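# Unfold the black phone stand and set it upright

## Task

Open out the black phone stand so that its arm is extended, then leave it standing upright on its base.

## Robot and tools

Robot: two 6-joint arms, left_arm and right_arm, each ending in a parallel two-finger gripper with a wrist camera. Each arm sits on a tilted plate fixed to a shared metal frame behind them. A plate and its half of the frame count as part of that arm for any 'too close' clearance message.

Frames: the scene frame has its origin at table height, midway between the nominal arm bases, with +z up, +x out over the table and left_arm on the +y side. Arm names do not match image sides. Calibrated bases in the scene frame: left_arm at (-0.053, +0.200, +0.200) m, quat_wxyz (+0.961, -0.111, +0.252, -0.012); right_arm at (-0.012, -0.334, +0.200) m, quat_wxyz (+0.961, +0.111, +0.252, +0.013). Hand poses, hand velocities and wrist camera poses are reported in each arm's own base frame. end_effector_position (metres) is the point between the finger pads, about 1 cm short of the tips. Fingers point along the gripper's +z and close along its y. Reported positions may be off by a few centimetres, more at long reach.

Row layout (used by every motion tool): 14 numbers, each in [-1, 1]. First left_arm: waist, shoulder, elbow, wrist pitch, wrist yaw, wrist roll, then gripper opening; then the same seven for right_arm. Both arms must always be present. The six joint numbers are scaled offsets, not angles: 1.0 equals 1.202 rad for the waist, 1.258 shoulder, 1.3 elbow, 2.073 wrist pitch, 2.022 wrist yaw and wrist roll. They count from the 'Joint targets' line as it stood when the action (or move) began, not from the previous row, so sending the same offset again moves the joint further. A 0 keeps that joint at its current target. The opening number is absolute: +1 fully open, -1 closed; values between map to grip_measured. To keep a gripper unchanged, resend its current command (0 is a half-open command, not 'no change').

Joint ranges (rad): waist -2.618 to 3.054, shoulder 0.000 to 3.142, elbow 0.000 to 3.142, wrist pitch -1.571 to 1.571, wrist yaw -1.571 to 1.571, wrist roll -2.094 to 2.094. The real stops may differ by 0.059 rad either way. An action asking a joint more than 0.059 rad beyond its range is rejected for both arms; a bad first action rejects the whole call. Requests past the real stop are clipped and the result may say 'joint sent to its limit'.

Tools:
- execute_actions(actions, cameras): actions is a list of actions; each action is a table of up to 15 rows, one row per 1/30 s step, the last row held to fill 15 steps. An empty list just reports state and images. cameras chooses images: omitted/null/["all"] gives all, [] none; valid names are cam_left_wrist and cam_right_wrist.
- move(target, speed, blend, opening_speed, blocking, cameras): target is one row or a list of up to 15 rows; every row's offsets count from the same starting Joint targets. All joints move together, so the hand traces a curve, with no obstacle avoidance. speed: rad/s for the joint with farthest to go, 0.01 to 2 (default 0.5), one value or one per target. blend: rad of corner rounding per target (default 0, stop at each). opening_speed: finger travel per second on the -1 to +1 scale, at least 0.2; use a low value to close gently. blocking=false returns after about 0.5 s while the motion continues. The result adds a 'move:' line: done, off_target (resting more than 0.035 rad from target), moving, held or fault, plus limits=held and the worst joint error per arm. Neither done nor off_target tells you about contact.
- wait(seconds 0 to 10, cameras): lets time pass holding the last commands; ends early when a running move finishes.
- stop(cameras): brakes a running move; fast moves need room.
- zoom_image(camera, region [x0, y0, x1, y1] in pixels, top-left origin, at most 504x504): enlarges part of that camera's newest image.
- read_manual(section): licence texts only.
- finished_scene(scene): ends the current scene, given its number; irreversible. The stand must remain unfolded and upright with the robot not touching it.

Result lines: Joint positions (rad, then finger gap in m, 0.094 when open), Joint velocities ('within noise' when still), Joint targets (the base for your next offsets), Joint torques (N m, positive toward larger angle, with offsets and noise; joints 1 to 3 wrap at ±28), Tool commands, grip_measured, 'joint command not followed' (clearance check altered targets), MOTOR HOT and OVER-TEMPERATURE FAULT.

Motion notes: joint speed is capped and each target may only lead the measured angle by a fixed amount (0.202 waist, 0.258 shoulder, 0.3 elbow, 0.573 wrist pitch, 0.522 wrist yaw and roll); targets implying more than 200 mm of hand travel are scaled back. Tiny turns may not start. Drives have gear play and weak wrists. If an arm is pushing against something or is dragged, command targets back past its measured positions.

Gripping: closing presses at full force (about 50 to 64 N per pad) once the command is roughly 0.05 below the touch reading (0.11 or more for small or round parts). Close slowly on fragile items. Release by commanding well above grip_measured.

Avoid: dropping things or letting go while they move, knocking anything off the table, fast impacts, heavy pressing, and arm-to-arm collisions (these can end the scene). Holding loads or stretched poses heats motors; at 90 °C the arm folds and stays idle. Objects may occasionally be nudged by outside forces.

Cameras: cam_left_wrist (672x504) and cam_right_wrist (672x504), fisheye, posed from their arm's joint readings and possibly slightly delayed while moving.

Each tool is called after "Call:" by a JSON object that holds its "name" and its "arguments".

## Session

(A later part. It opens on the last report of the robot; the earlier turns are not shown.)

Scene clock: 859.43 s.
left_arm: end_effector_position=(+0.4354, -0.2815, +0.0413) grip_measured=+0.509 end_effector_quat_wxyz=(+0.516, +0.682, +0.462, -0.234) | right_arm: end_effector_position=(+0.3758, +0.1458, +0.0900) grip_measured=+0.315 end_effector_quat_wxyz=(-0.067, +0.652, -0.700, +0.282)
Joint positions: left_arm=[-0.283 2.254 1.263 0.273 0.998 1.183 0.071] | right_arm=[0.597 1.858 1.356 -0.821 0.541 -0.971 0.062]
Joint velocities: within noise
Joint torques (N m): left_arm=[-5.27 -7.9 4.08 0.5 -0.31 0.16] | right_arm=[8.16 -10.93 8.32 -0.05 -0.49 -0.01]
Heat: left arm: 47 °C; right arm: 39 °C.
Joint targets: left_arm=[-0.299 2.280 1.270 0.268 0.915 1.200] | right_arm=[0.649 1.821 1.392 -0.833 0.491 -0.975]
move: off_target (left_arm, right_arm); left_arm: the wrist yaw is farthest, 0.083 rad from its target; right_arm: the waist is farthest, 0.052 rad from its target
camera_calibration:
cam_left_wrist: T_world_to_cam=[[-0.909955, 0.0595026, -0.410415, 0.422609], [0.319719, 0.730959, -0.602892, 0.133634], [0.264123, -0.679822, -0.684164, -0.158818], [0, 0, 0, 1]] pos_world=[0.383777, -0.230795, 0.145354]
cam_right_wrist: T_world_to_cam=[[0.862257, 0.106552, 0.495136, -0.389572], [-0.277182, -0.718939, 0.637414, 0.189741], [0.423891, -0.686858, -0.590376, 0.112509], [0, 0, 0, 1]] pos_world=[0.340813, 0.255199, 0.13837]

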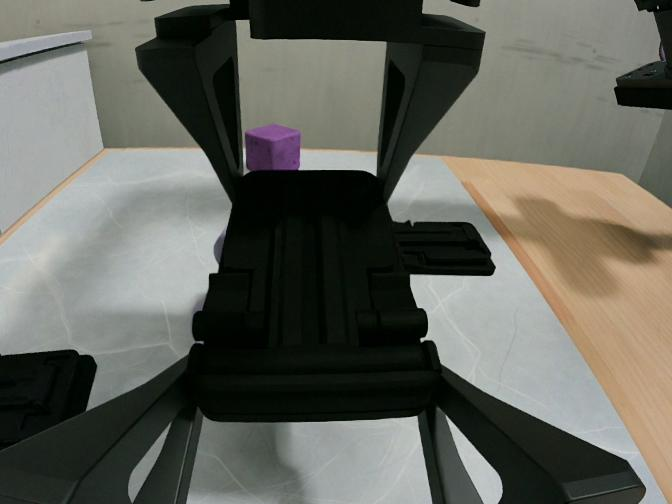

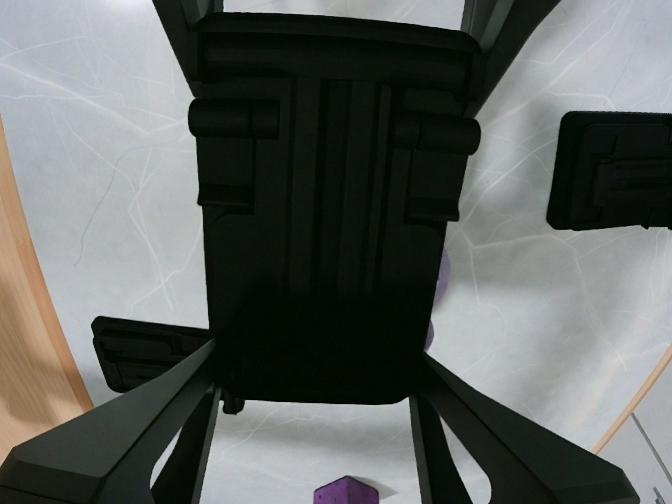

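Call:
{"name": "move", "arguments": {"target": [0,0,0,0,-0.07,0,-1,0,0,0,0,0,0,-0.5], "speed": 0.15}}

Scene clock: 874.27 s.
left_arm: end_effector_position=(+0.4392, -0.2830, +0.0364) grip_measured=+0.509 end_effector_quat_wxyz=(+0.511, +0.685, +0.472, -0.217) | right_arm: end_effector_position=(+0.3766, +0.1449, +0.0908) grip_measured=+0.315 end_effector_quat_wxyz=(-0.067, +0.651, -0.700, +0.286)
Joint positions: left_arm=[-0.294 2.254 1.263 0.273 0.947 1.183 0.071] | right_arm=[0.597 1.858 1.356 -0.82 0.548 -0.971 0.062]
Joint velocities: within noise
Joint torques (N m): left_arm=[-4.48 -7.9 4.12 0.52 -1.33 0.15] | right_arm=[8.16 -10.93 8.31 -0.06 -0.57 -0.02]
Heat: left arm: 47 °C; right arm: 42 °C.
Joint targets: left_arm=[-0.299 2.280 1.270 0.268 0.773 1.200] | right_arm=[0.649 1.821 1.392 -0.833 0.491 -0.975]
move: off_target (left_arm, right_arm); left_arm: the wrist yaw is farthest, 0.174 rad from its target; right_arm: the wrist yaw is farthest, 0.057 rad from its target
camera_calibration:
cam_left_wrist: T_world_to_cam=[[-0.907505, 0.0478321, -0.417309, 0.420007], [0.304909, 0.75834, -0.576152, 0.14378], [0.288904, -0.650102, -0.702782, -0.165938], [0, 0, 0, 1]] pos_world=[0.385259, -0.237, 0.141494]
cam_right_wrist: T_world_to_cam=[[0.859749, 0.107563, 0.499262, -0.390116], [-0.28201, -0.715037, 0.639681, 0.189884], [0.425797, -0.690762, -0.584419, 0.111333], [0, 0, 0, 1]] pos_world=[0.341546, 0.25464, 0.13837]

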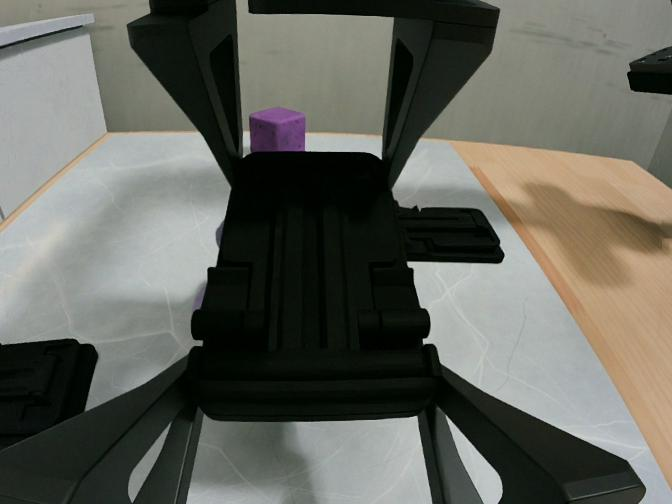

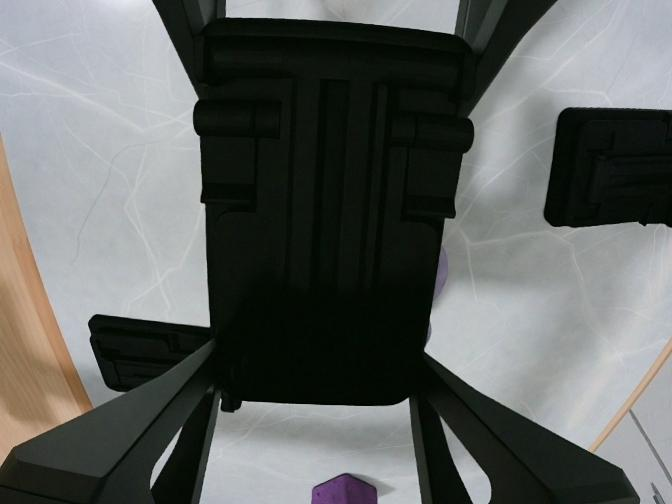

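Call:
{"name": "zoom_image", "arguments": {"camera": "cam_left_wrist", "region": [170, 130, 460, 440]}}

Scaled by 1.626 from the camera's 672x504 image, which has a finer 960x720 frame.

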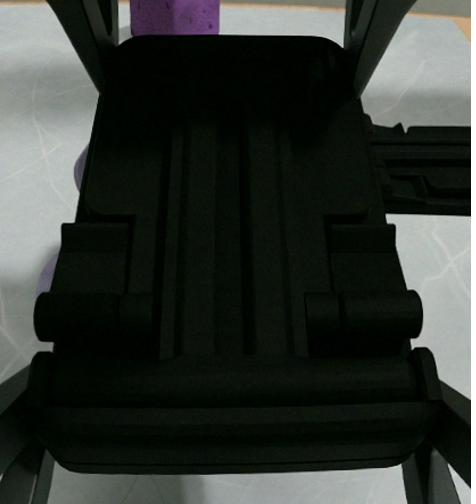

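Call:
{"name": "move", "arguments": {"target": [0,0,0,0,0,0,-1,0.0558,0.0516,0.0769,-0.041,0.0089,0.0366,-0.5], "speed": 0.15}}

Scene clock: 892.97 s.
left_arm: end_effector_position=(+0.4462, -0.2813, +0.0362) grip_measured=+0.508 end_effector_quat_wxyz=(+0.512, +0.684, +0.480, -0.200) | right_arm: end_effector_position=(+0.3728, +0.1627, +0.1075) grip_measured=+0.314 end_effector_quat_wxyz=(-0.066, +0.648, -0.699, +0.296)
Joint positions: left_arm=[-0.294 2.254 1.268 0.284 0.913 1.177 0.071] | right_arm=[0.652 1.881 1.448 -0.921 0.582 -0.907 0.062]
Joint velocities: within noise
Joint torques (N m): left_arm=[-4.45 -7.94 3.79 0.44 -0.96 0.22] | right_arm=[9.32 -7.86 9.2 0.07 -0.76 0.05]
Heat: left arm: 47 °C; right arm: 43 °C.
Joint targets: left_arm=[-0.299 2.280 1.270 0.268 0.773 1.200] | right_arm=[0.716 1.885 1.492 -0.918 0.509 -0.901]
move: off_target (left_arm, right_arm); left_arm: the wrist yaw is farthest, 0.140 rad from its target; right_arm: the wrist yaw is farthest, 0.073 rad from its target
camera_calibration:
cam_left_wrist: T_world_to_cam=[[-0.90199, 0.029046, -0.430778, 0.418916], [0.292279, 0.775435, -0.559708, 0.150115], [0.317783, -0.630759, -0.707925, -0.174319], [0, 0, 0, 1]] pos_world=[0.389378, -0.238525, 0.141076]
cam_right_wrist: T_world_to_cam=[[0.853417, 0.110486, 0.509383, -0.396252], [-0.294742, -0.703727, 0.646448, 0.193031], [0.429891, -0.701827, -0.568008, 0.13351], [0, 0, 0, 1]] pos_world=[0.337669, 0.273322, 0.152894]

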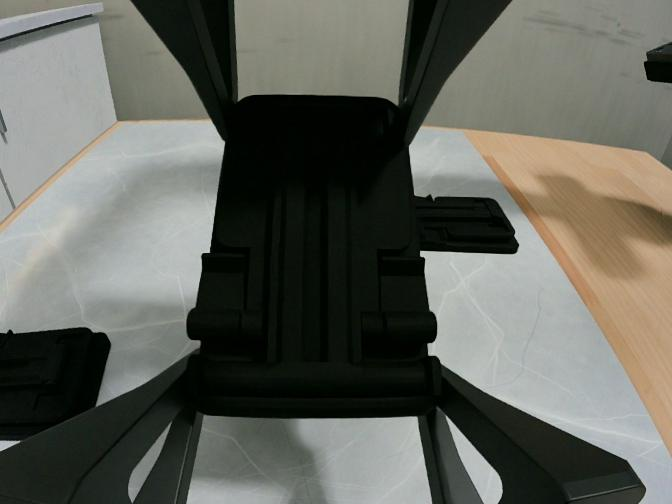

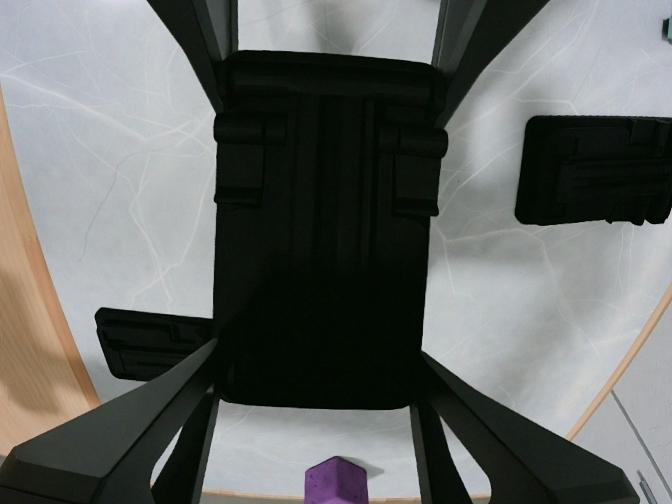

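Call:
{"name": "zoom_image", "arguments": {"camera": "cam_left_wrist", "region": [170, 80, 460, 440]}}

Call:
{"name": "zoom_image", "arguments": {"camera": "cam_right_wrist", "region": [180, 20, 480, 420]}}

Scaled by 1.400 from the camera's 672x504 image, which has a finer 960x720 frame.

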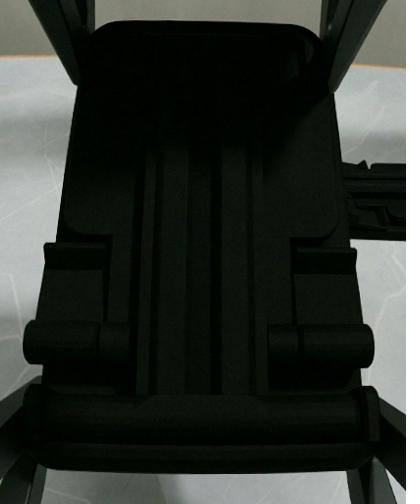

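Scaled by 1.260 from the camera's 672x504 image, which has a finer 960x720 frame.

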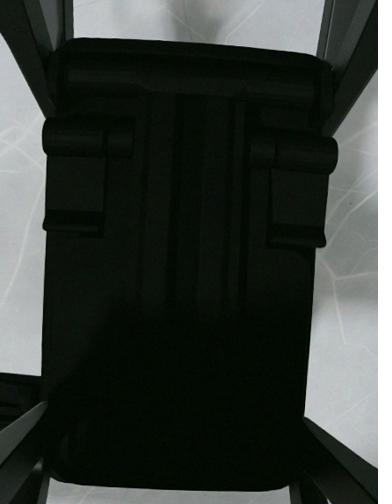

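Call:
{"name": "move", "arguments": {"target": [0,0,0,0,0.02,0,-1,0.0624,0.0676,0.0815,-0.028,0.007,0.0312,-0.5], "speed": 0.15}}

Scene clock: 980.27 s.
left_arm: end_effector_position=(+0.4529, -0.2735, +0.0342) grip_measured=+0.507 end_effector_quat_wxyz=(+0.512, +0.680, +0.490, -0.188) | right_arm: end_effector_position=(+0.3724, +0.1883, +0.1128) grip_measured=+0.314 end_effector_quat_wxyz=(-0.063, +0.646, -0.694, +0.311)
Joint positions: left_arm=[-0.28 2.254 1.268 0.284 0.892 1.177 0.071] | right_arm=[0.718 1.955 1.56 -1.006 0.625 -0.836 0.062]
Joint velocities: within noise
Joint torques (N m): left_arm=[-5.61 -7.95 3.77 0.44 -0.26 0.23] | right_arm=[10.51 -7.3 8.8 0.3 -1.07 0.01]
Heat: left arm: 46 °C; right arm: 38 °C.
Joint targets: left_arm=[-0.299 2.280 1.270 0.268 0.814 1.200] | right_arm=[0.791 1.970 1.598 -0.976 0.523 -0.838]
move: off_target (left_arm, right_arm); left_arm: the wrist yaw is farthest, 0.078 rad from its target; right_arm: the wrist yaw is farthest, 0.102 rad from its target
camera_calibration:
cam_left_wrist: T_world_to_cam=[[-0.900845, 0.00758515, -0.434074, 0.41762], [0.2708, 0.791312, -0.548172, 0.154671], [0.33933, -0.611365, -0.714904, -0.177098], [0, 0, 0, 1]] pos_world=[0.394421, -0.233833, 0.139456]
cam_right_wrist: T_world_to_cam=[[0.845624, 0.125347, 0.518853, -0.402406], [-0.304065, -0.685789, 0.66124, 0.205955], [0.438708, -0.716925, -0.541806, 0.151234], [0, 0, 0, 1]] pos_world=[0.336561, 0.300106, 0.154543]

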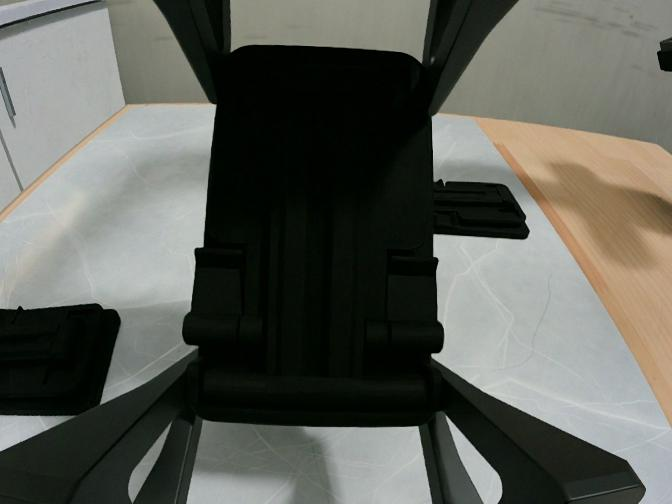

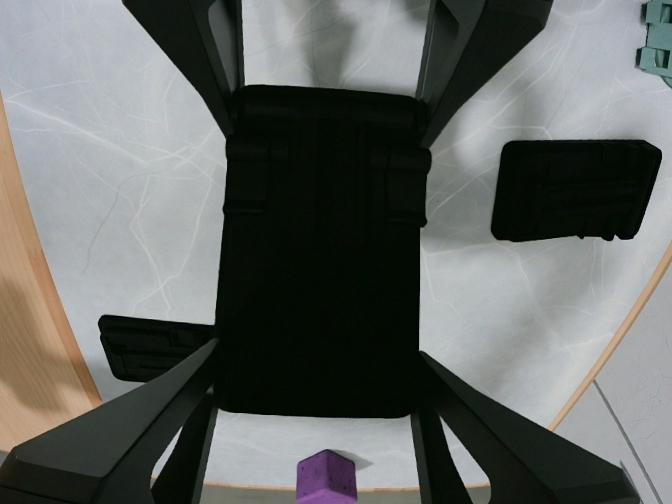

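Call:
{"name": "move", "arguments": {"target": [0,0,0,0,0,0,-1,0.0408,0.0636,0.0823,-0.0309,0.001,0.0297,-0.5], "speed": 0.15}}

Scene clock: 1001.10 s.
left_arm: end_effector_position=(+0.4571, -0.2688, +0.0306) grip_measured=+0.506 end_effector_quat_wxyz=(+0.507, +0.678, +0.502, -0.177) | right_arm: end_effector_position=(+0.3718, +0.2127, +0.1131) grip_measured=+0.314 end_effector_quat_wxyz=(-0.061, +0.646, -0.693, +0.313)
Joint positions: left_arm=[-0.275 2.254 1.268 0.276 0.863 1.177 0.071] | right_arm=[0.767 2.03 1.669 -1.078 0.637 -0.777 0.062]
Joint velocities: within noise
Joint torques (N m): left_arm=[-6.05 -7.95 3.75 0.5 -0.02 0.23] | right_arm=[10.95 -7.34 8.68 0.35 -1.2 0.01]
Heat: left arm: 46 °C; right arm: 37 °C.
Joint targets: left_arm=[-0.299 2.280 1.270 0.268 0.814 1.200] | right_arm=[0.840 2.050 1.705 -1.040 0.525 -0.778]
move: off_target (left_arm, right_arm); left_arm: the wrist yaw is farthest, 0.049 rad from its target; right_arm: the wrist yaw is farthest, 0.112 rad from its target
camera_calibration:
cam_left_wrist: T_world_to_cam=[[-0.901792, -0.00775166, -0.432102, 0.416022], [0.248193, 0.809229, -0.532492, 0.162471], [0.353797, -0.587442, -0.727832, -0.178055], [0, 0, 0, 1]] pos_world=[0.397837, -0.232848, 0.136684]
cam_right_wrist: T_world_to_cam=[[0.845143, 0.127845, 0.519026, -0.405533], [-0.305109, -0.681893, 0.664779, 0.22142], [0.438909, -0.720193, -0.53729, 0.16927], [0, 0, 0, 1]] pos_world=[0.335997, 0.324737, 0.154234]

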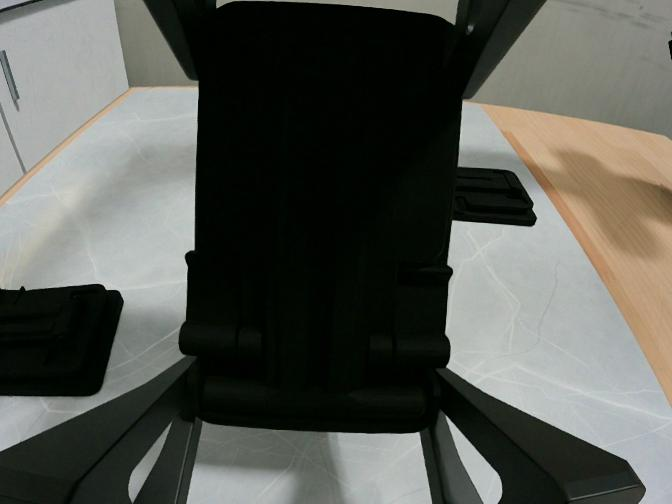

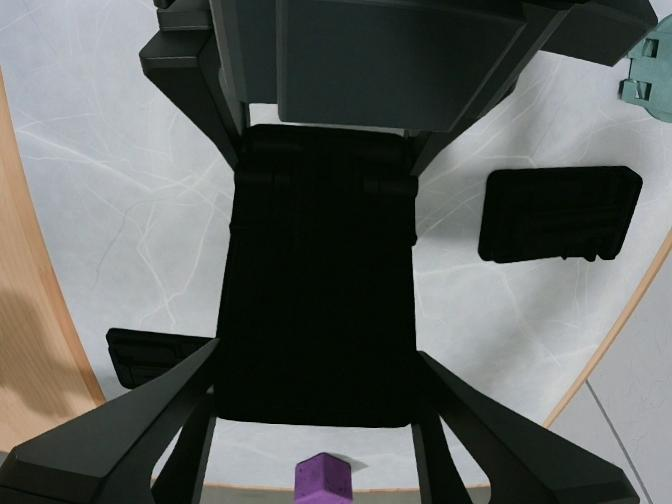

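Call:
{"name": "move", "arguments": {"target": [0,0,0,0,0,0,-1,0.0374,0.0835,0.1023,-0.0241,0.0025,0.0237,-0.5], "speed": 0.15}}

Scene clock: 1041.60 s.
left_arm: end_effector_position=(+0.4608, -0.2642, +0.0267) grip_measured=+0.506 end_effector_quat_wxyz=(+0.501, +0.676, +0.513, -0.168) | right_arm: end_effector_position=(+0.3737, +0.2427, +0.1084) grip_measured=+0.312 end_effector_quat_wxyz=(-0.062, +0.649, -0.691, +0.312)
Joint positions: left_arm=[-0.271 2.256 1.268 0.27 0.837 1.174 0.071] | right_arm=[0.815 2.13 1.802 -1.141 0.64 -0.728 0.062]
Joint velocities: within noise
Joint torques (N m): left_arm=[-6.42 -7.95 3.74 0.56 0.27 0.25] | right_arm=[11.21 -7.39 8.62 0.48 -1.17 0]
Heat: left arm: 45 °C; right arm: 37 °C.
Joint targets: left_arm=[-0.299 2.280 1.270 0.268 0.814 1.200] | right_arm=[0.885 2.156 1.838 -1.090 0.530 -0.730]
move: off_target (right_arm); right_arm: the wrist yaw is farthest, 0.110 rad from its target
camera_calibration:
cam_left_wrist: T_world_to_cam=[[-0.90372, -0.0232998, -0.42749, 0.414389], [0.224406, 0.824578, -0.519339, 0.170406], [0.3646, -0.565268, -0.739959, -0.178322], [0, 0, 0, 1]] pos_world=[0.401268, -0.231657, 0.133695]
cam_right_wrist: T_world_to_cam=[[0.844619, 0.134038, 0.518317, -0.409727], [-0.298922, -0.685113, 0.664278, 0.24412], [0.444144, -0.715998, -0.538593, 0.184637], [0, 0, 0, 1]] pos_world=[0.337031, 0.354368, 0.149649]

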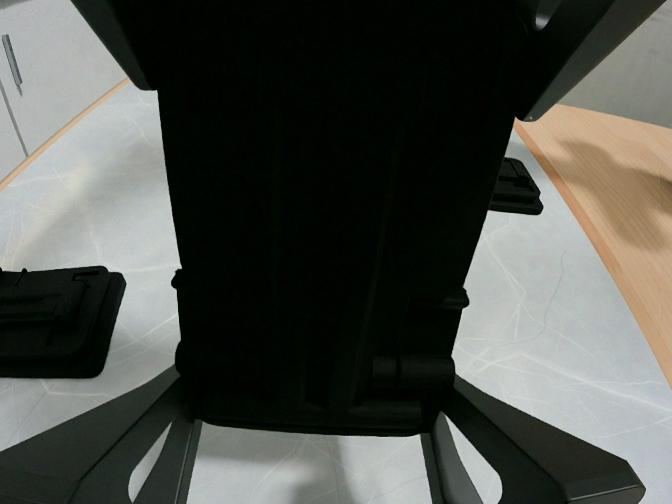

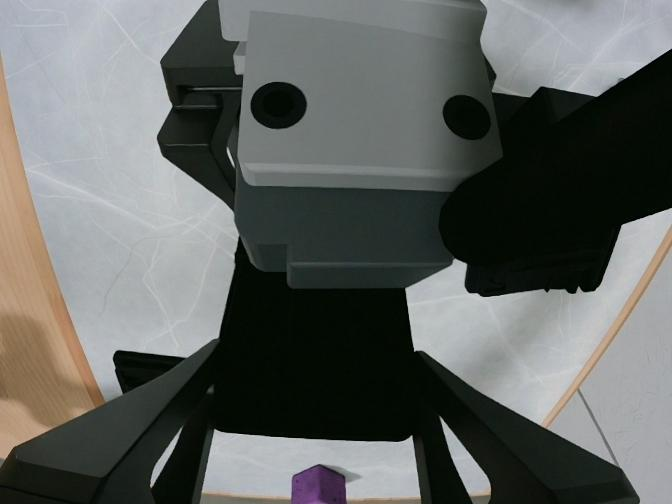

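Call:
{"name": "zoom_image", "arguments": {"camera": "cam_right_wrist", "region": [190, 270, 440, 460]}}

Call:
{"name": "zoom_image", "arguments": {"camera": "cam_left_wrist", "region": [140, 60, 540, 450]}}

Scaled by 2.016 from the camera's 672x504 image, which has a finer 960x720 frame.

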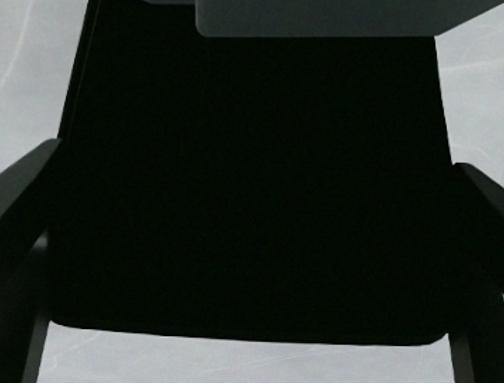

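Scaled by 1.260 from the camera's 672x504 image, which has a finer 960x720 frame.

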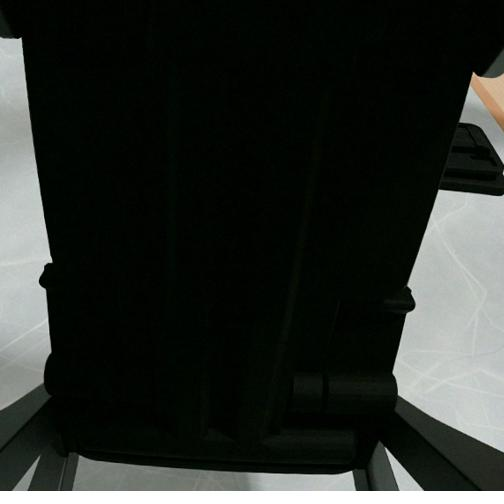

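Call:
{"name": "move", "arguments": {"target": [[0,0,0,0,0,0,-1,0,0,0,0,0,0,-0.5],[0,0,0,0,0,0,-1,0,0,0,0,0,0,0.6],[0,0,0,0,0,0,-1,0.01,-0.18,-0.04,-0.08,-0.02,0.01,0.6]], "speed": 0.3, "opening_speed": 1}}

Scene clock: 1091.67 s.
left_arm: end_effector_position=(+0.4635, -0.2640, +0.0238) grip_measured=+0.506 end_effector_quat_wxyz=(+0.499, +0.681, +0.514, -0.151) | right_arm: end_effector_position=(+0.3296, +0.2572, +0.1630) grip_measured=+0.598 end_effector_quat_wxyz=(-0.105, +0.672, -0.692, +0.243)
Joint positions: left_arm=[-0.277 2.256 1.268 0.27 0.803 1.19 0.071] | right_arm=[0.869 1.95 1.796 -1.237 0.507 -0.72 0.075]
Joint velocities: within noise
Joint torques (N m): left_arm=[-5.93 -7.99 3.75 0.56 0.63 0.05] | right_arm=[7.16 -9.74 4.9 -0.04 -0.15 0.07]
Heat: left arm: 45 °C; right arm: 36 °C.
Joint targets: left_arm=[-0.299 2.280 1.270 0.268 0.814 1.200] | right_arm=[0.897 1.929 1.786 -1.256 0.490 -0.710]
move: done; target 2's new numbers were sent with right_arm's wrist yaw 0.110 rad from that target
camera_calibration:
cam_left_wrist: T_world_to_cam=[[-0.894617, -0.0222912, -0.446278, 0.41207], [0.224898, 0.840564, -0.492821, 0.171482], [0.386111, -0.541253, -0.74697, -0.184779], [0, 0, 0, 1]] pos_world=[0.401424, -0.234968, 0.130383]
cam_right_wrist: T_world_to_cam=[[0.859562, 0.114517, 0.498036, -0.399361], [-0.222003, -0.794125, 0.565756, 0.223333], [0.460291, -0.596868, -0.657176, 0.22743], [0, 0, 0, 1]] pos_world=[0.288172, 0.358833, 0.222006]

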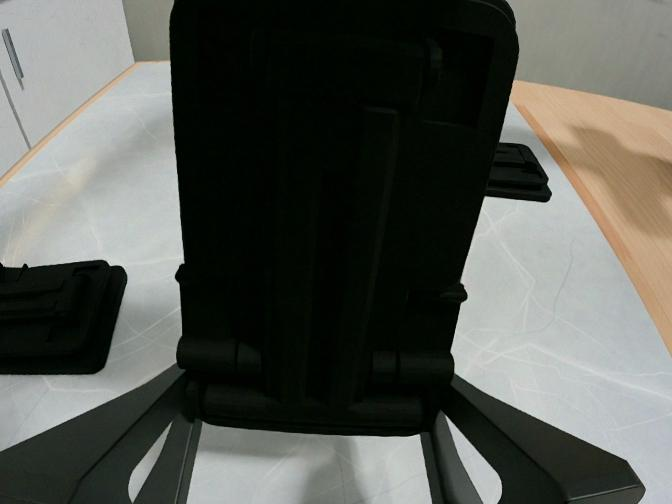

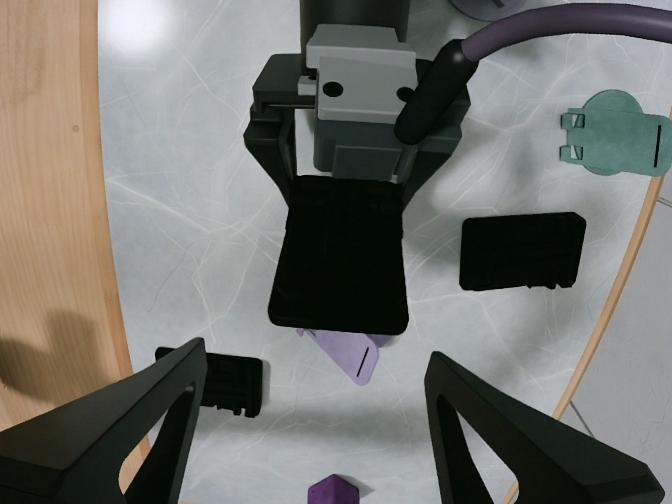

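Call:
{"name": "zoom_image", "arguments": {"camera": "cam_left_wrist", "region": [160, 0, 530, 250]}}

Call:
{"name": "zoom_image", "arguments": {"camera": "cam_left_wrist", "region": [160, 230, 500, 450]}}

Call:
{"name": "zoom_image", "arguments": {"camera": "cam_right_wrist", "region": [250, 150, 430, 350]}}

Scaled by 1.362 from the camera's 672x504 image, which has a finer 960x720 frame.

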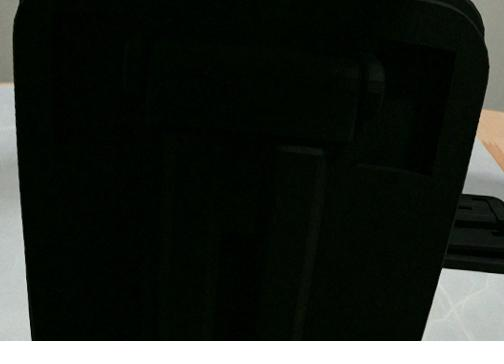

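Scaled by 1.482 from the camera's 672x504 image, which has a finer 960x720 frame.

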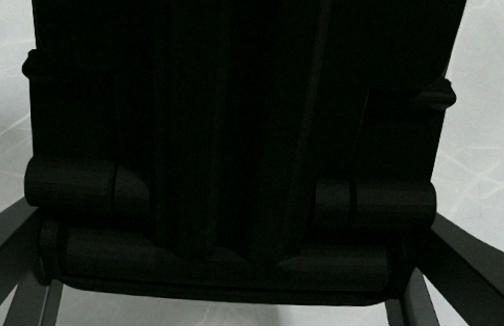

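Scaled by 2.520 from the camera's 672x504 image, which has a finer 960x720 frame.

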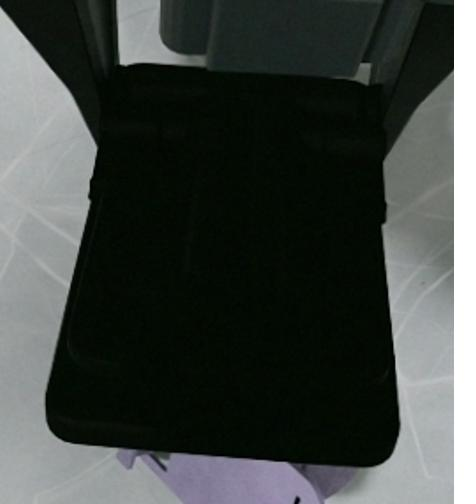

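Call:
{"name": "move", "arguments": {"target": [0,0,0,0,0,0,-1,-0.0957,0.0119,-0.1015,0.0945,0.0163,-0.0554,0.7], "speed": 0.4}}

Scene clock: 1191.97 s.
left_arm: end_effector_position=(+0.4635, -0.2640, +0.0238) grip_measured=+0.506 end_effector_quat_wxyz=(+0.499, +0.681, +0.514, -0.151) | right_arm: end_effector_position=(+0.3560, +0.2301, +0.1317) grip_measured=+0.698 end_effector_quat_wxyz=(-0.094, +0.669, -0.691, +0.258)
Joint positions: left_arm=[-0.277 2.256 1.268 0.27 0.803 1.19 0.071] | right_arm=[0.783 1.95 1.662 -1.081 0.522 -0.81 0.08]
Joint velocities: within noise
Joint torques (N m): left_arm=[-5.91 -8.01 3.75 0.57 0.64 0.05] | right_arm=[4.78 -8.84 4.94 0.3 0.06 -0.07]
Heat: left arm: 43 °C; right arm: 36 °C.
Joint targets: left_arm=[-0.299 2.280 1.270 0.268 0.814 1.200] | right_arm=[0.782 1.944 1.654 -1.060 0.523 -0.822]
move: done
camera_calibration:
cam_left_wrist: T_world_to_cam=[[-0.894617, -0.0222912, -0.446278, 0.41207], [0.224898, 0.840564, -0.492821, 0.171482], [0.386111, -0.541253, -0.74697, -0.184779], [0, 0, 0, 1]] pos_world=[0.401424, -0.234968, 0.130383]
cam_right_wrist: T_world_to_cam=[[0.857209, 0.12274, 0.500128, -0.404696], [-0.235264, -0.770568, 0.592348, 0.22124], [0.458088, -0.625428, -0.631661, 0.182533], [0, 0, 0, 1]] pos_world=[0.315343, 0.334315, 0.186648]

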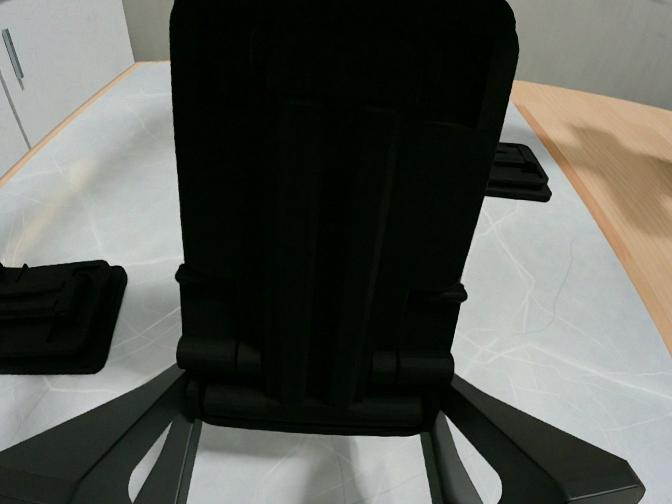

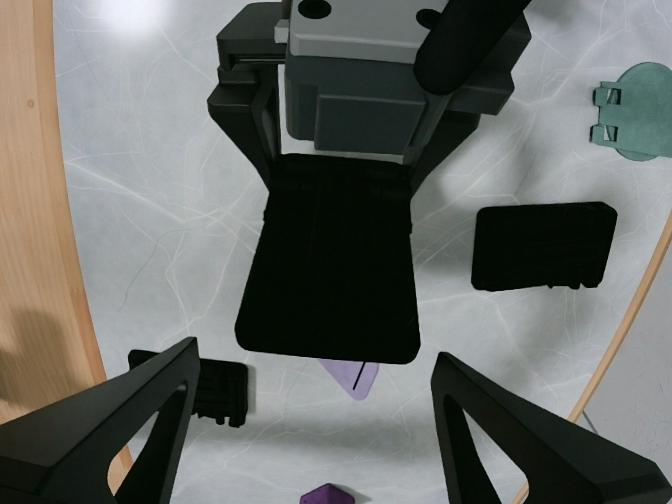

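Call:
{"name": "move", "arguments": {"target": [[0,0,0,0,0,0,-1,-0.1206,-0.2019,-0.1569,0.0627,-0.1434,-0.088,0.8],[0,0,0,0,0,0,-1,-0.2409,-0.3087,-0.3101,0.1807,-0.2871,-0.1746,0.8]], "speed": 0.5, "blend": [0.1,0]}}

Scene clock: 1252.23 s.
left_arm: end_effector_position=(+0.4635, -0.2640, +0.0238) grip_measured=+0.506 end_effector_quat_wxyz=(+0.499, +0.682, +0.514, -0.151) | right_arm: end_effector_position=(+0.3514, +0.1972, +0.1500) grip_measured=+0.798 end_effector_quat_wxyz=(-0.259, +0.713, -0.647, +0.073)
Joint positions: left_arm=[-0.277 2.256 1.268 0.27 0.803 1.192 0.071] | right_arm=[0.494 1.582 1.262 -0.706 -0.033 -1.165 0.084]
Joint velocities: within noise
Joint torques (N m): left_arm=[-5.91 -7.99 3.74 0.56 0.64 0.05] | right_arm=[2.77 -9.28 4.97 0.61 -0.54 -0.07]
Heat: left arm: 43 °C; right arm: 36 °C.
Joint targets: left_arm=[-0.299 2.280 1.270 0.268 0.814 1.200] | right_arm=[0.493 1.556 1.251 -0.685 -0.058 -1.175]
move: done
camera_calibration:
cam_left_wrist: T_world_to_cam=[[-0.89406, -0.0214541, -0.447434, 0.412061], [0.226118, 0.840638, -0.492137, 0.17092], [0.386688, -0.541173, -0.746729, -0.185031], [0, 0, 0, 1]] pos_world=[0.401308, -0.234975, 0.130317]
cam_right_wrist: T_world_to_cam=[[0.847616, 0.098932, 0.521306, -0.40097], [-0.00445406, -0.981103, 0.193433, 0.204222], [0.530592, -0.166279, -0.831158, 0.0894791], [0, 0, 0, 1]] pos_world=[0.293301, 0.254911, 0.243896]

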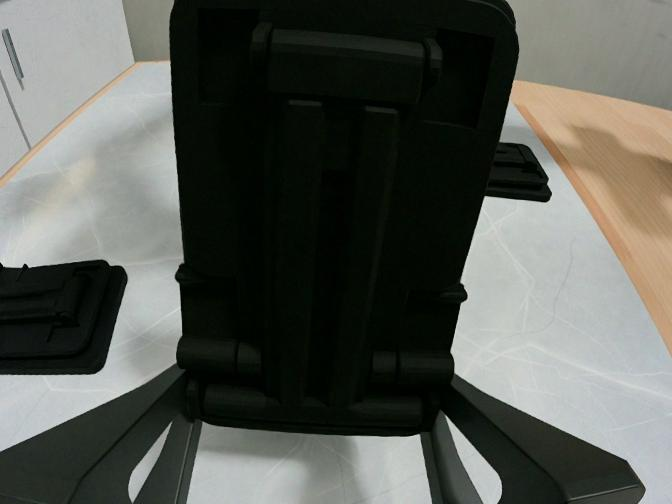

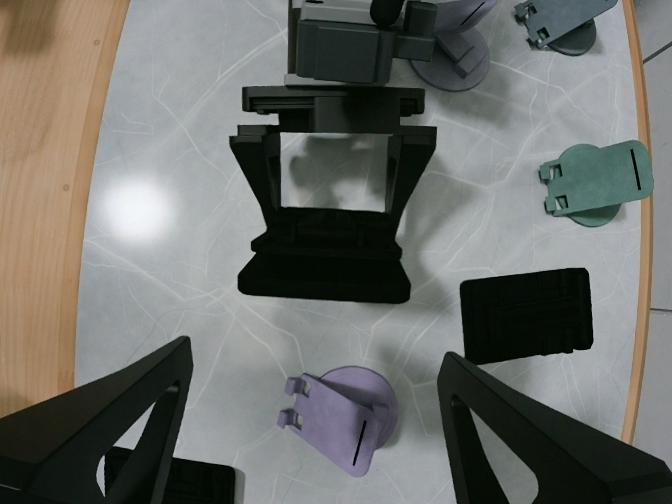

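Call:
{"name": "move", "arguments": {"target": [0,0,0,0,0,0,-1,0.0208,0.09,-0.023,0.066,-0.006,0,0.8], "speed": 0.3, "cameras": ["cam_right_wrist"]}}

Scene clock: 1280.47 s.
left_arm: end_effector_position=(+0.4635, -0.2640, +0.0238) grip_measured=+0.506 end_effector_quat_wxyz=(+0.499, +0.682, +0.514, -0.151) | right_arm: end_effector_position=(+0.3693, +0.2094, +0.1261) grip_measured=+0.798 end_effector_quat_wxyz=(-0.274, +0.712, -0.643, +0.072)
Joint positions: left_arm=[-0.277 2.256 1.268 0.27 0.803 1.192 0.071] | right_arm=[0.494 1.654 1.227 -0.57 -0.045 -1.165 0.084]
Joint velocities: within noise
Joint torques (N m): left_arm=[-5.91 -7.99 3.75 0.56 0.64 0.05] | right_arm=[5.03 -6.6 5.16 0.65 -0.55 -0.07]
Heat: left arm: 43 °C; right arm: 40 °C.
Joint targets: left_arm=[-0.299 2.280 1.270 0.268 0.814 1.200] | right_arm=[0.518 1.669 1.221 -0.548 -0.070 -1.175]
move: done
camera_calibration:
cam_right_wrist: T_world_to_cam=[[0.835988, 0.0922013, 0.540947, -0.401689], [-0.00182848, -0.98531, 0.170766, 0.223575], [0.548745, -0.143748, -0.823538, 0.0498189], [0, 0, 0, 1]] pos_world=[0.308878, 0.264489, 0.220141]
Images, in order (width x height): cam_right_wrist 672x504.

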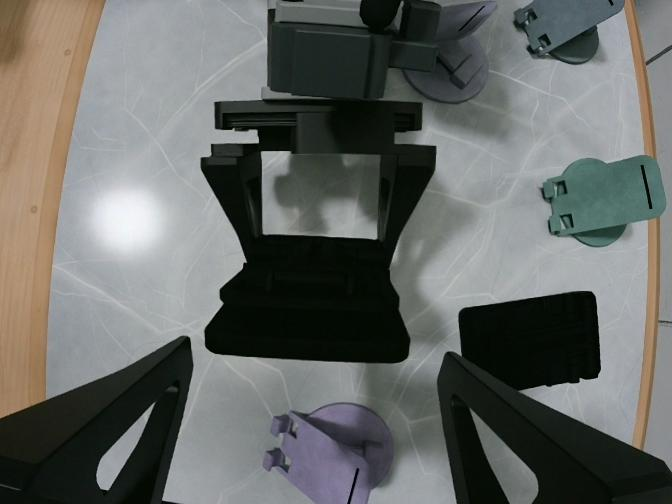

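Call:
{"name": "move", "arguments": {"target": [0,0,0,0,0,0,-1,-0.004,0.052,-0.013,0.037,0,0,0.8], "speed": 0.2, "cameras": ["cam_right_wrist","cam_left_wrist"]}}

Scene clock: 1285.63 s.
left_arm: end_effector_position=(+0.4637, -0.2638, +0.0236) grip_measured=+0.506 end_effector_quat_wxyz=(+0.498, +0.682, +0.514, -0.150) | right_arm: end_effector_position=(+0.3801, +0.2151, +0.1060) grip_measured=+0.798 end_effector_quat_wxyz=(-0.275, +0.711, -0.643, +0.073)
Joint positions: left_arm=[-0.277 2.256 1.268 0.27 0.801 1.192 0.071] | right_arm=[0.494 1.716 1.213 -0.493 -0.045 -1.165 0.084]
Joint velocities: within noise
Joint torques (N m): left_arm=[-5.91 -7.99 3.75 0.56 0.64 0.05] | right_arm=[4.82 -6.56 4.78 0.66 -0.54 -0.07]
Heat: left arm: 43 °C; right arm: 39 °C.
Joint targets: left_arm=[-0.299 2.280 1.270 0.268 0.814 1.200] | right_arm=[0.513 1.734 1.204 -0.472 -0.070 -1.175]
move: done
camera_calibration:
cam_left_wrist: T_world_to_cam=[[-0.893911, -0.0220523, -0.447701, 0.411959], [0.225283, 0.841376, -0.491258, 0.171254], [0.387518, -0.54, -0.747147, -0.185192], [0, 0, 0, 1]] pos_world=[0.40144, -0.235008, 0.130199]
cam_right_wrist: T_world_to_cam=[[0.835256, 0.0918072, 0.542142, -0.400072], [-0.00205859, -0.985434, 0.170046, 0.232916], [0.549857, -0.143148, -0.822901, 0.0275795], [0, 0, 0, 1]] pos_world=[0.319478, 0.270201, 0.199985]

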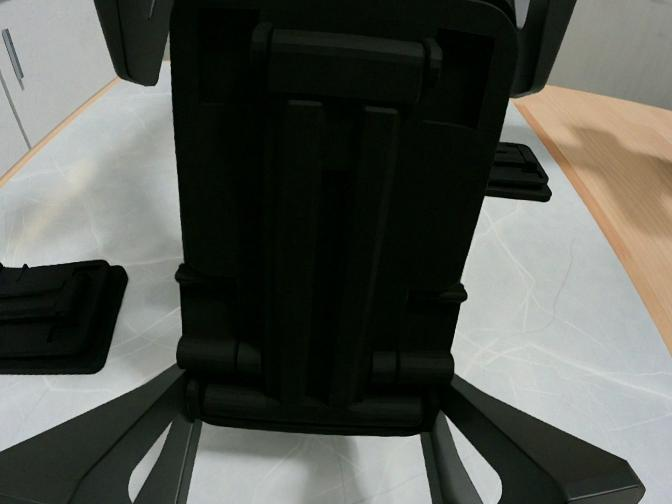

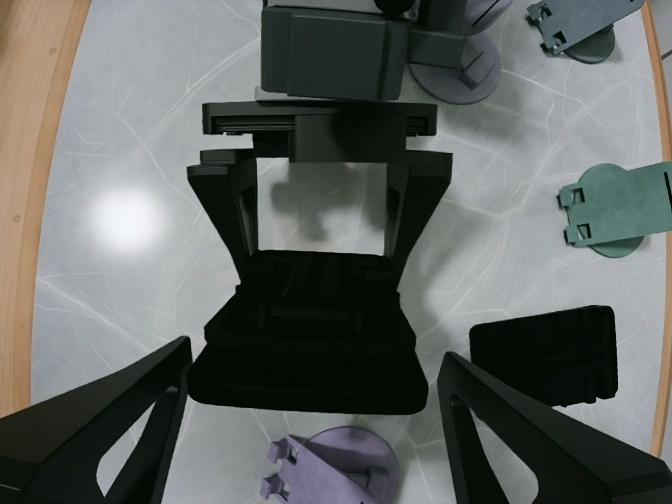

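Call:
{"name": "move", "arguments": {"target": [0,0,0,0,0,0,-1,0,0,0,0,0,0,0.2], "opening_speed": 0.5}}

Scene clock: 1290.60 s.
left_arm: end_effector_position=(+0.4643, -0.2634, +0.0232) grip_measured=+0.506 end_effector_quat_wxyz=(+0.498, +0.680, +0.517, -0.150) | right_arm: end_effector_position=(+0.3788, +0.2154, +0.1045) grip_measured=+0.501 end_effector_quat_wxyz=(-0.274, +0.715, -0.639, +0.071)
Joint positions: left_arm=[-0.277 2.256 1.268 0.27 0.797 1.187 0.071] | right_arm=[0.494 1.716 1.208 -0.492 -0.05 -1.174 0.071]
Joint velocities: within noise
Joint torques (N m): left_arm=[-5.91 -8.01 3.77 0.56 0.7 0.09] | right_arm=[4.82 -6.54 5.14 0.64 -0.49 -0.06]
Heat: left arm: 43 °C; right arm: 39 °C.
Joint targets: left_arm=[-0.299 2.280 1.270 0.268 0.814 1.200] | right_arm=[0.513 1.734 1.204 -0.472 -0.070 -1.175]
move: done
camera_calibration:
cam_left_wrist: T_world_to_cam=[[-0.895118, -0.0263762, -0.445049, 0.411676], [0.219109, 0.843346, -0.490671, 0.173943], [0.388272, -0.536723, -0.749115, -0.184916], [0, 0, 0, 1]] pos_world=[0.402183, -0.235084, 0.130041]
cam_right_wrist: T_world_to_cam=[[0.835233, 0.101553, 0.540438, -0.400161], [0.00831486, -0.985019, 0.172243, 0.22918], [0.549834, -0.13937, -0.823565, 0.0263276], [0, 0, 0, 1]] pos_world=[0.317846, 0.270053, 0.19847]

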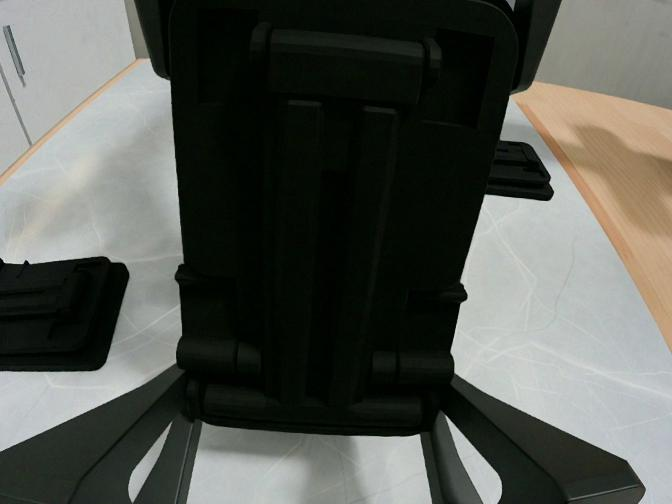

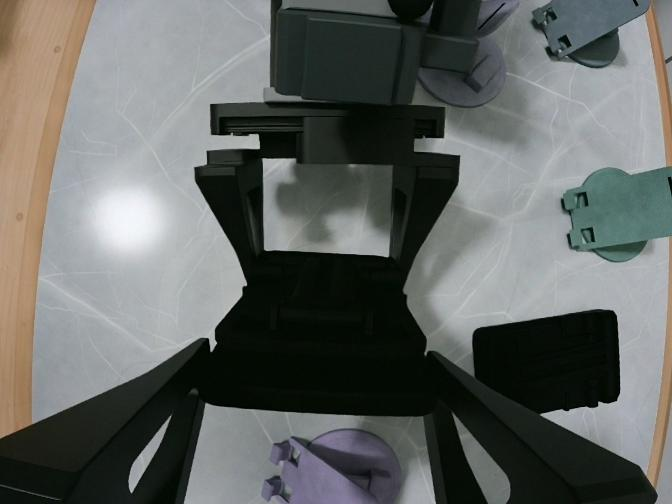

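Call:
{"name": "move", "arguments": {"target": [[0,0,0,0,0,0,-1,0,0,0,0,0,0,-0.5],[0,0,0,0,0,0,0.75,0,0,0,0,0,0,-0.5],[0.1431,-0.1797,-0.0692,-0.1573,0.1063,0.1088,0.75,0,0,0,0,0,0,-0.5]], "speed": 0.4, "opening_speed": 1}}

Scene clock: 1329.07 s.
left_arm: end_effector_position=(+0.4282, -0.2007, +0.0581) grip_measured=+0.748 end_effector_quat_wxyz=(+0.490, +0.686, +0.501, -0.196) | right_arm: end_effector_position=(+0.3766, +0.2174, +0.1016) grip_measured=+0.501 end_effector_quat_wxyz=(-0.272, +0.717, -0.638, +0.064)
Joint positions: left_arm=[-0.12 2.087 1.188 -0.038 0.989 1.41 0.082] | right_arm=[0.496 1.72 1.205 -0.492 -0.062 -1.174 0.071]
Joint velocities: within noise
Joint torques (N m): left_arm=[-3.36 -12.01 2.69 0.09 1.02 0.07] | right_arm=[4.79 -6.89 5.26 0.64 -0.36 -0.06]
Heat: left arm: 43 °C; right arm: 37 °C.
Joint targets: left_arm=[-0.127 2.054 1.180 -0.058 1.029 1.420] | right_arm=[0.513 1.734 1.204 -0.472 -0.070 -1.175]
move: off_target (left_arm); left_arm: the wrist yaw is farthest, 0.040 rad from its target
camera_calibration:
cam_left_wrist: T_world_to_cam=[[-0.917416, 0.0267703, -0.397028, 0.413958], [0.25426, 0.806934, -0.533112, 0.126209], [0.306104, -0.590034, -0.747101, -0.0868237], [0, 0, 0, 1]] pos_world=[0.374259, -0.164153, 0.16677]
cam_right_wrist: T_world_to_cam=[[0.84064, 0.105447, 0.53123, -0.398844], [0.0183102, -0.985836, 0.166709, 0.228685], [0.541284, -0.130416, -0.830664, 0.0273958], [0, 0, 0, 1]] pos_world=[0.316268, 0.271076, 0.19651]

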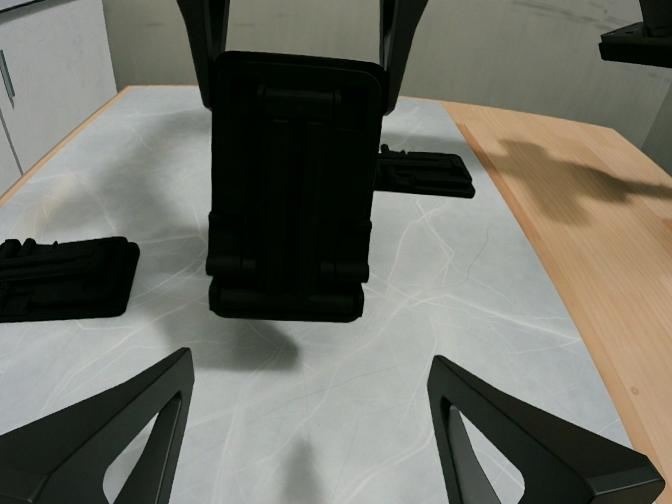

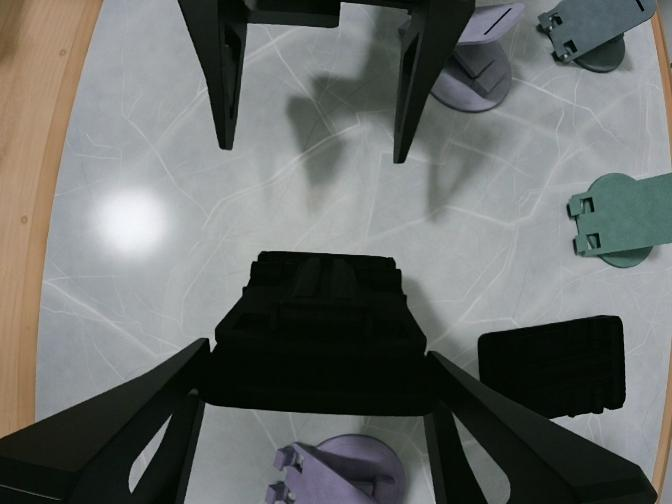

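Call:
{"name": "zoom_image", "arguments": {"camera": "cam_left_wrist", "region": [190, 30, 410, 340]}}

Scaled by 1.626 from the camera's 672x504 image, which has a finer 960x720 frame.

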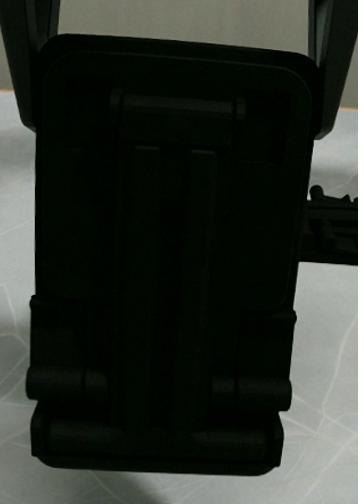

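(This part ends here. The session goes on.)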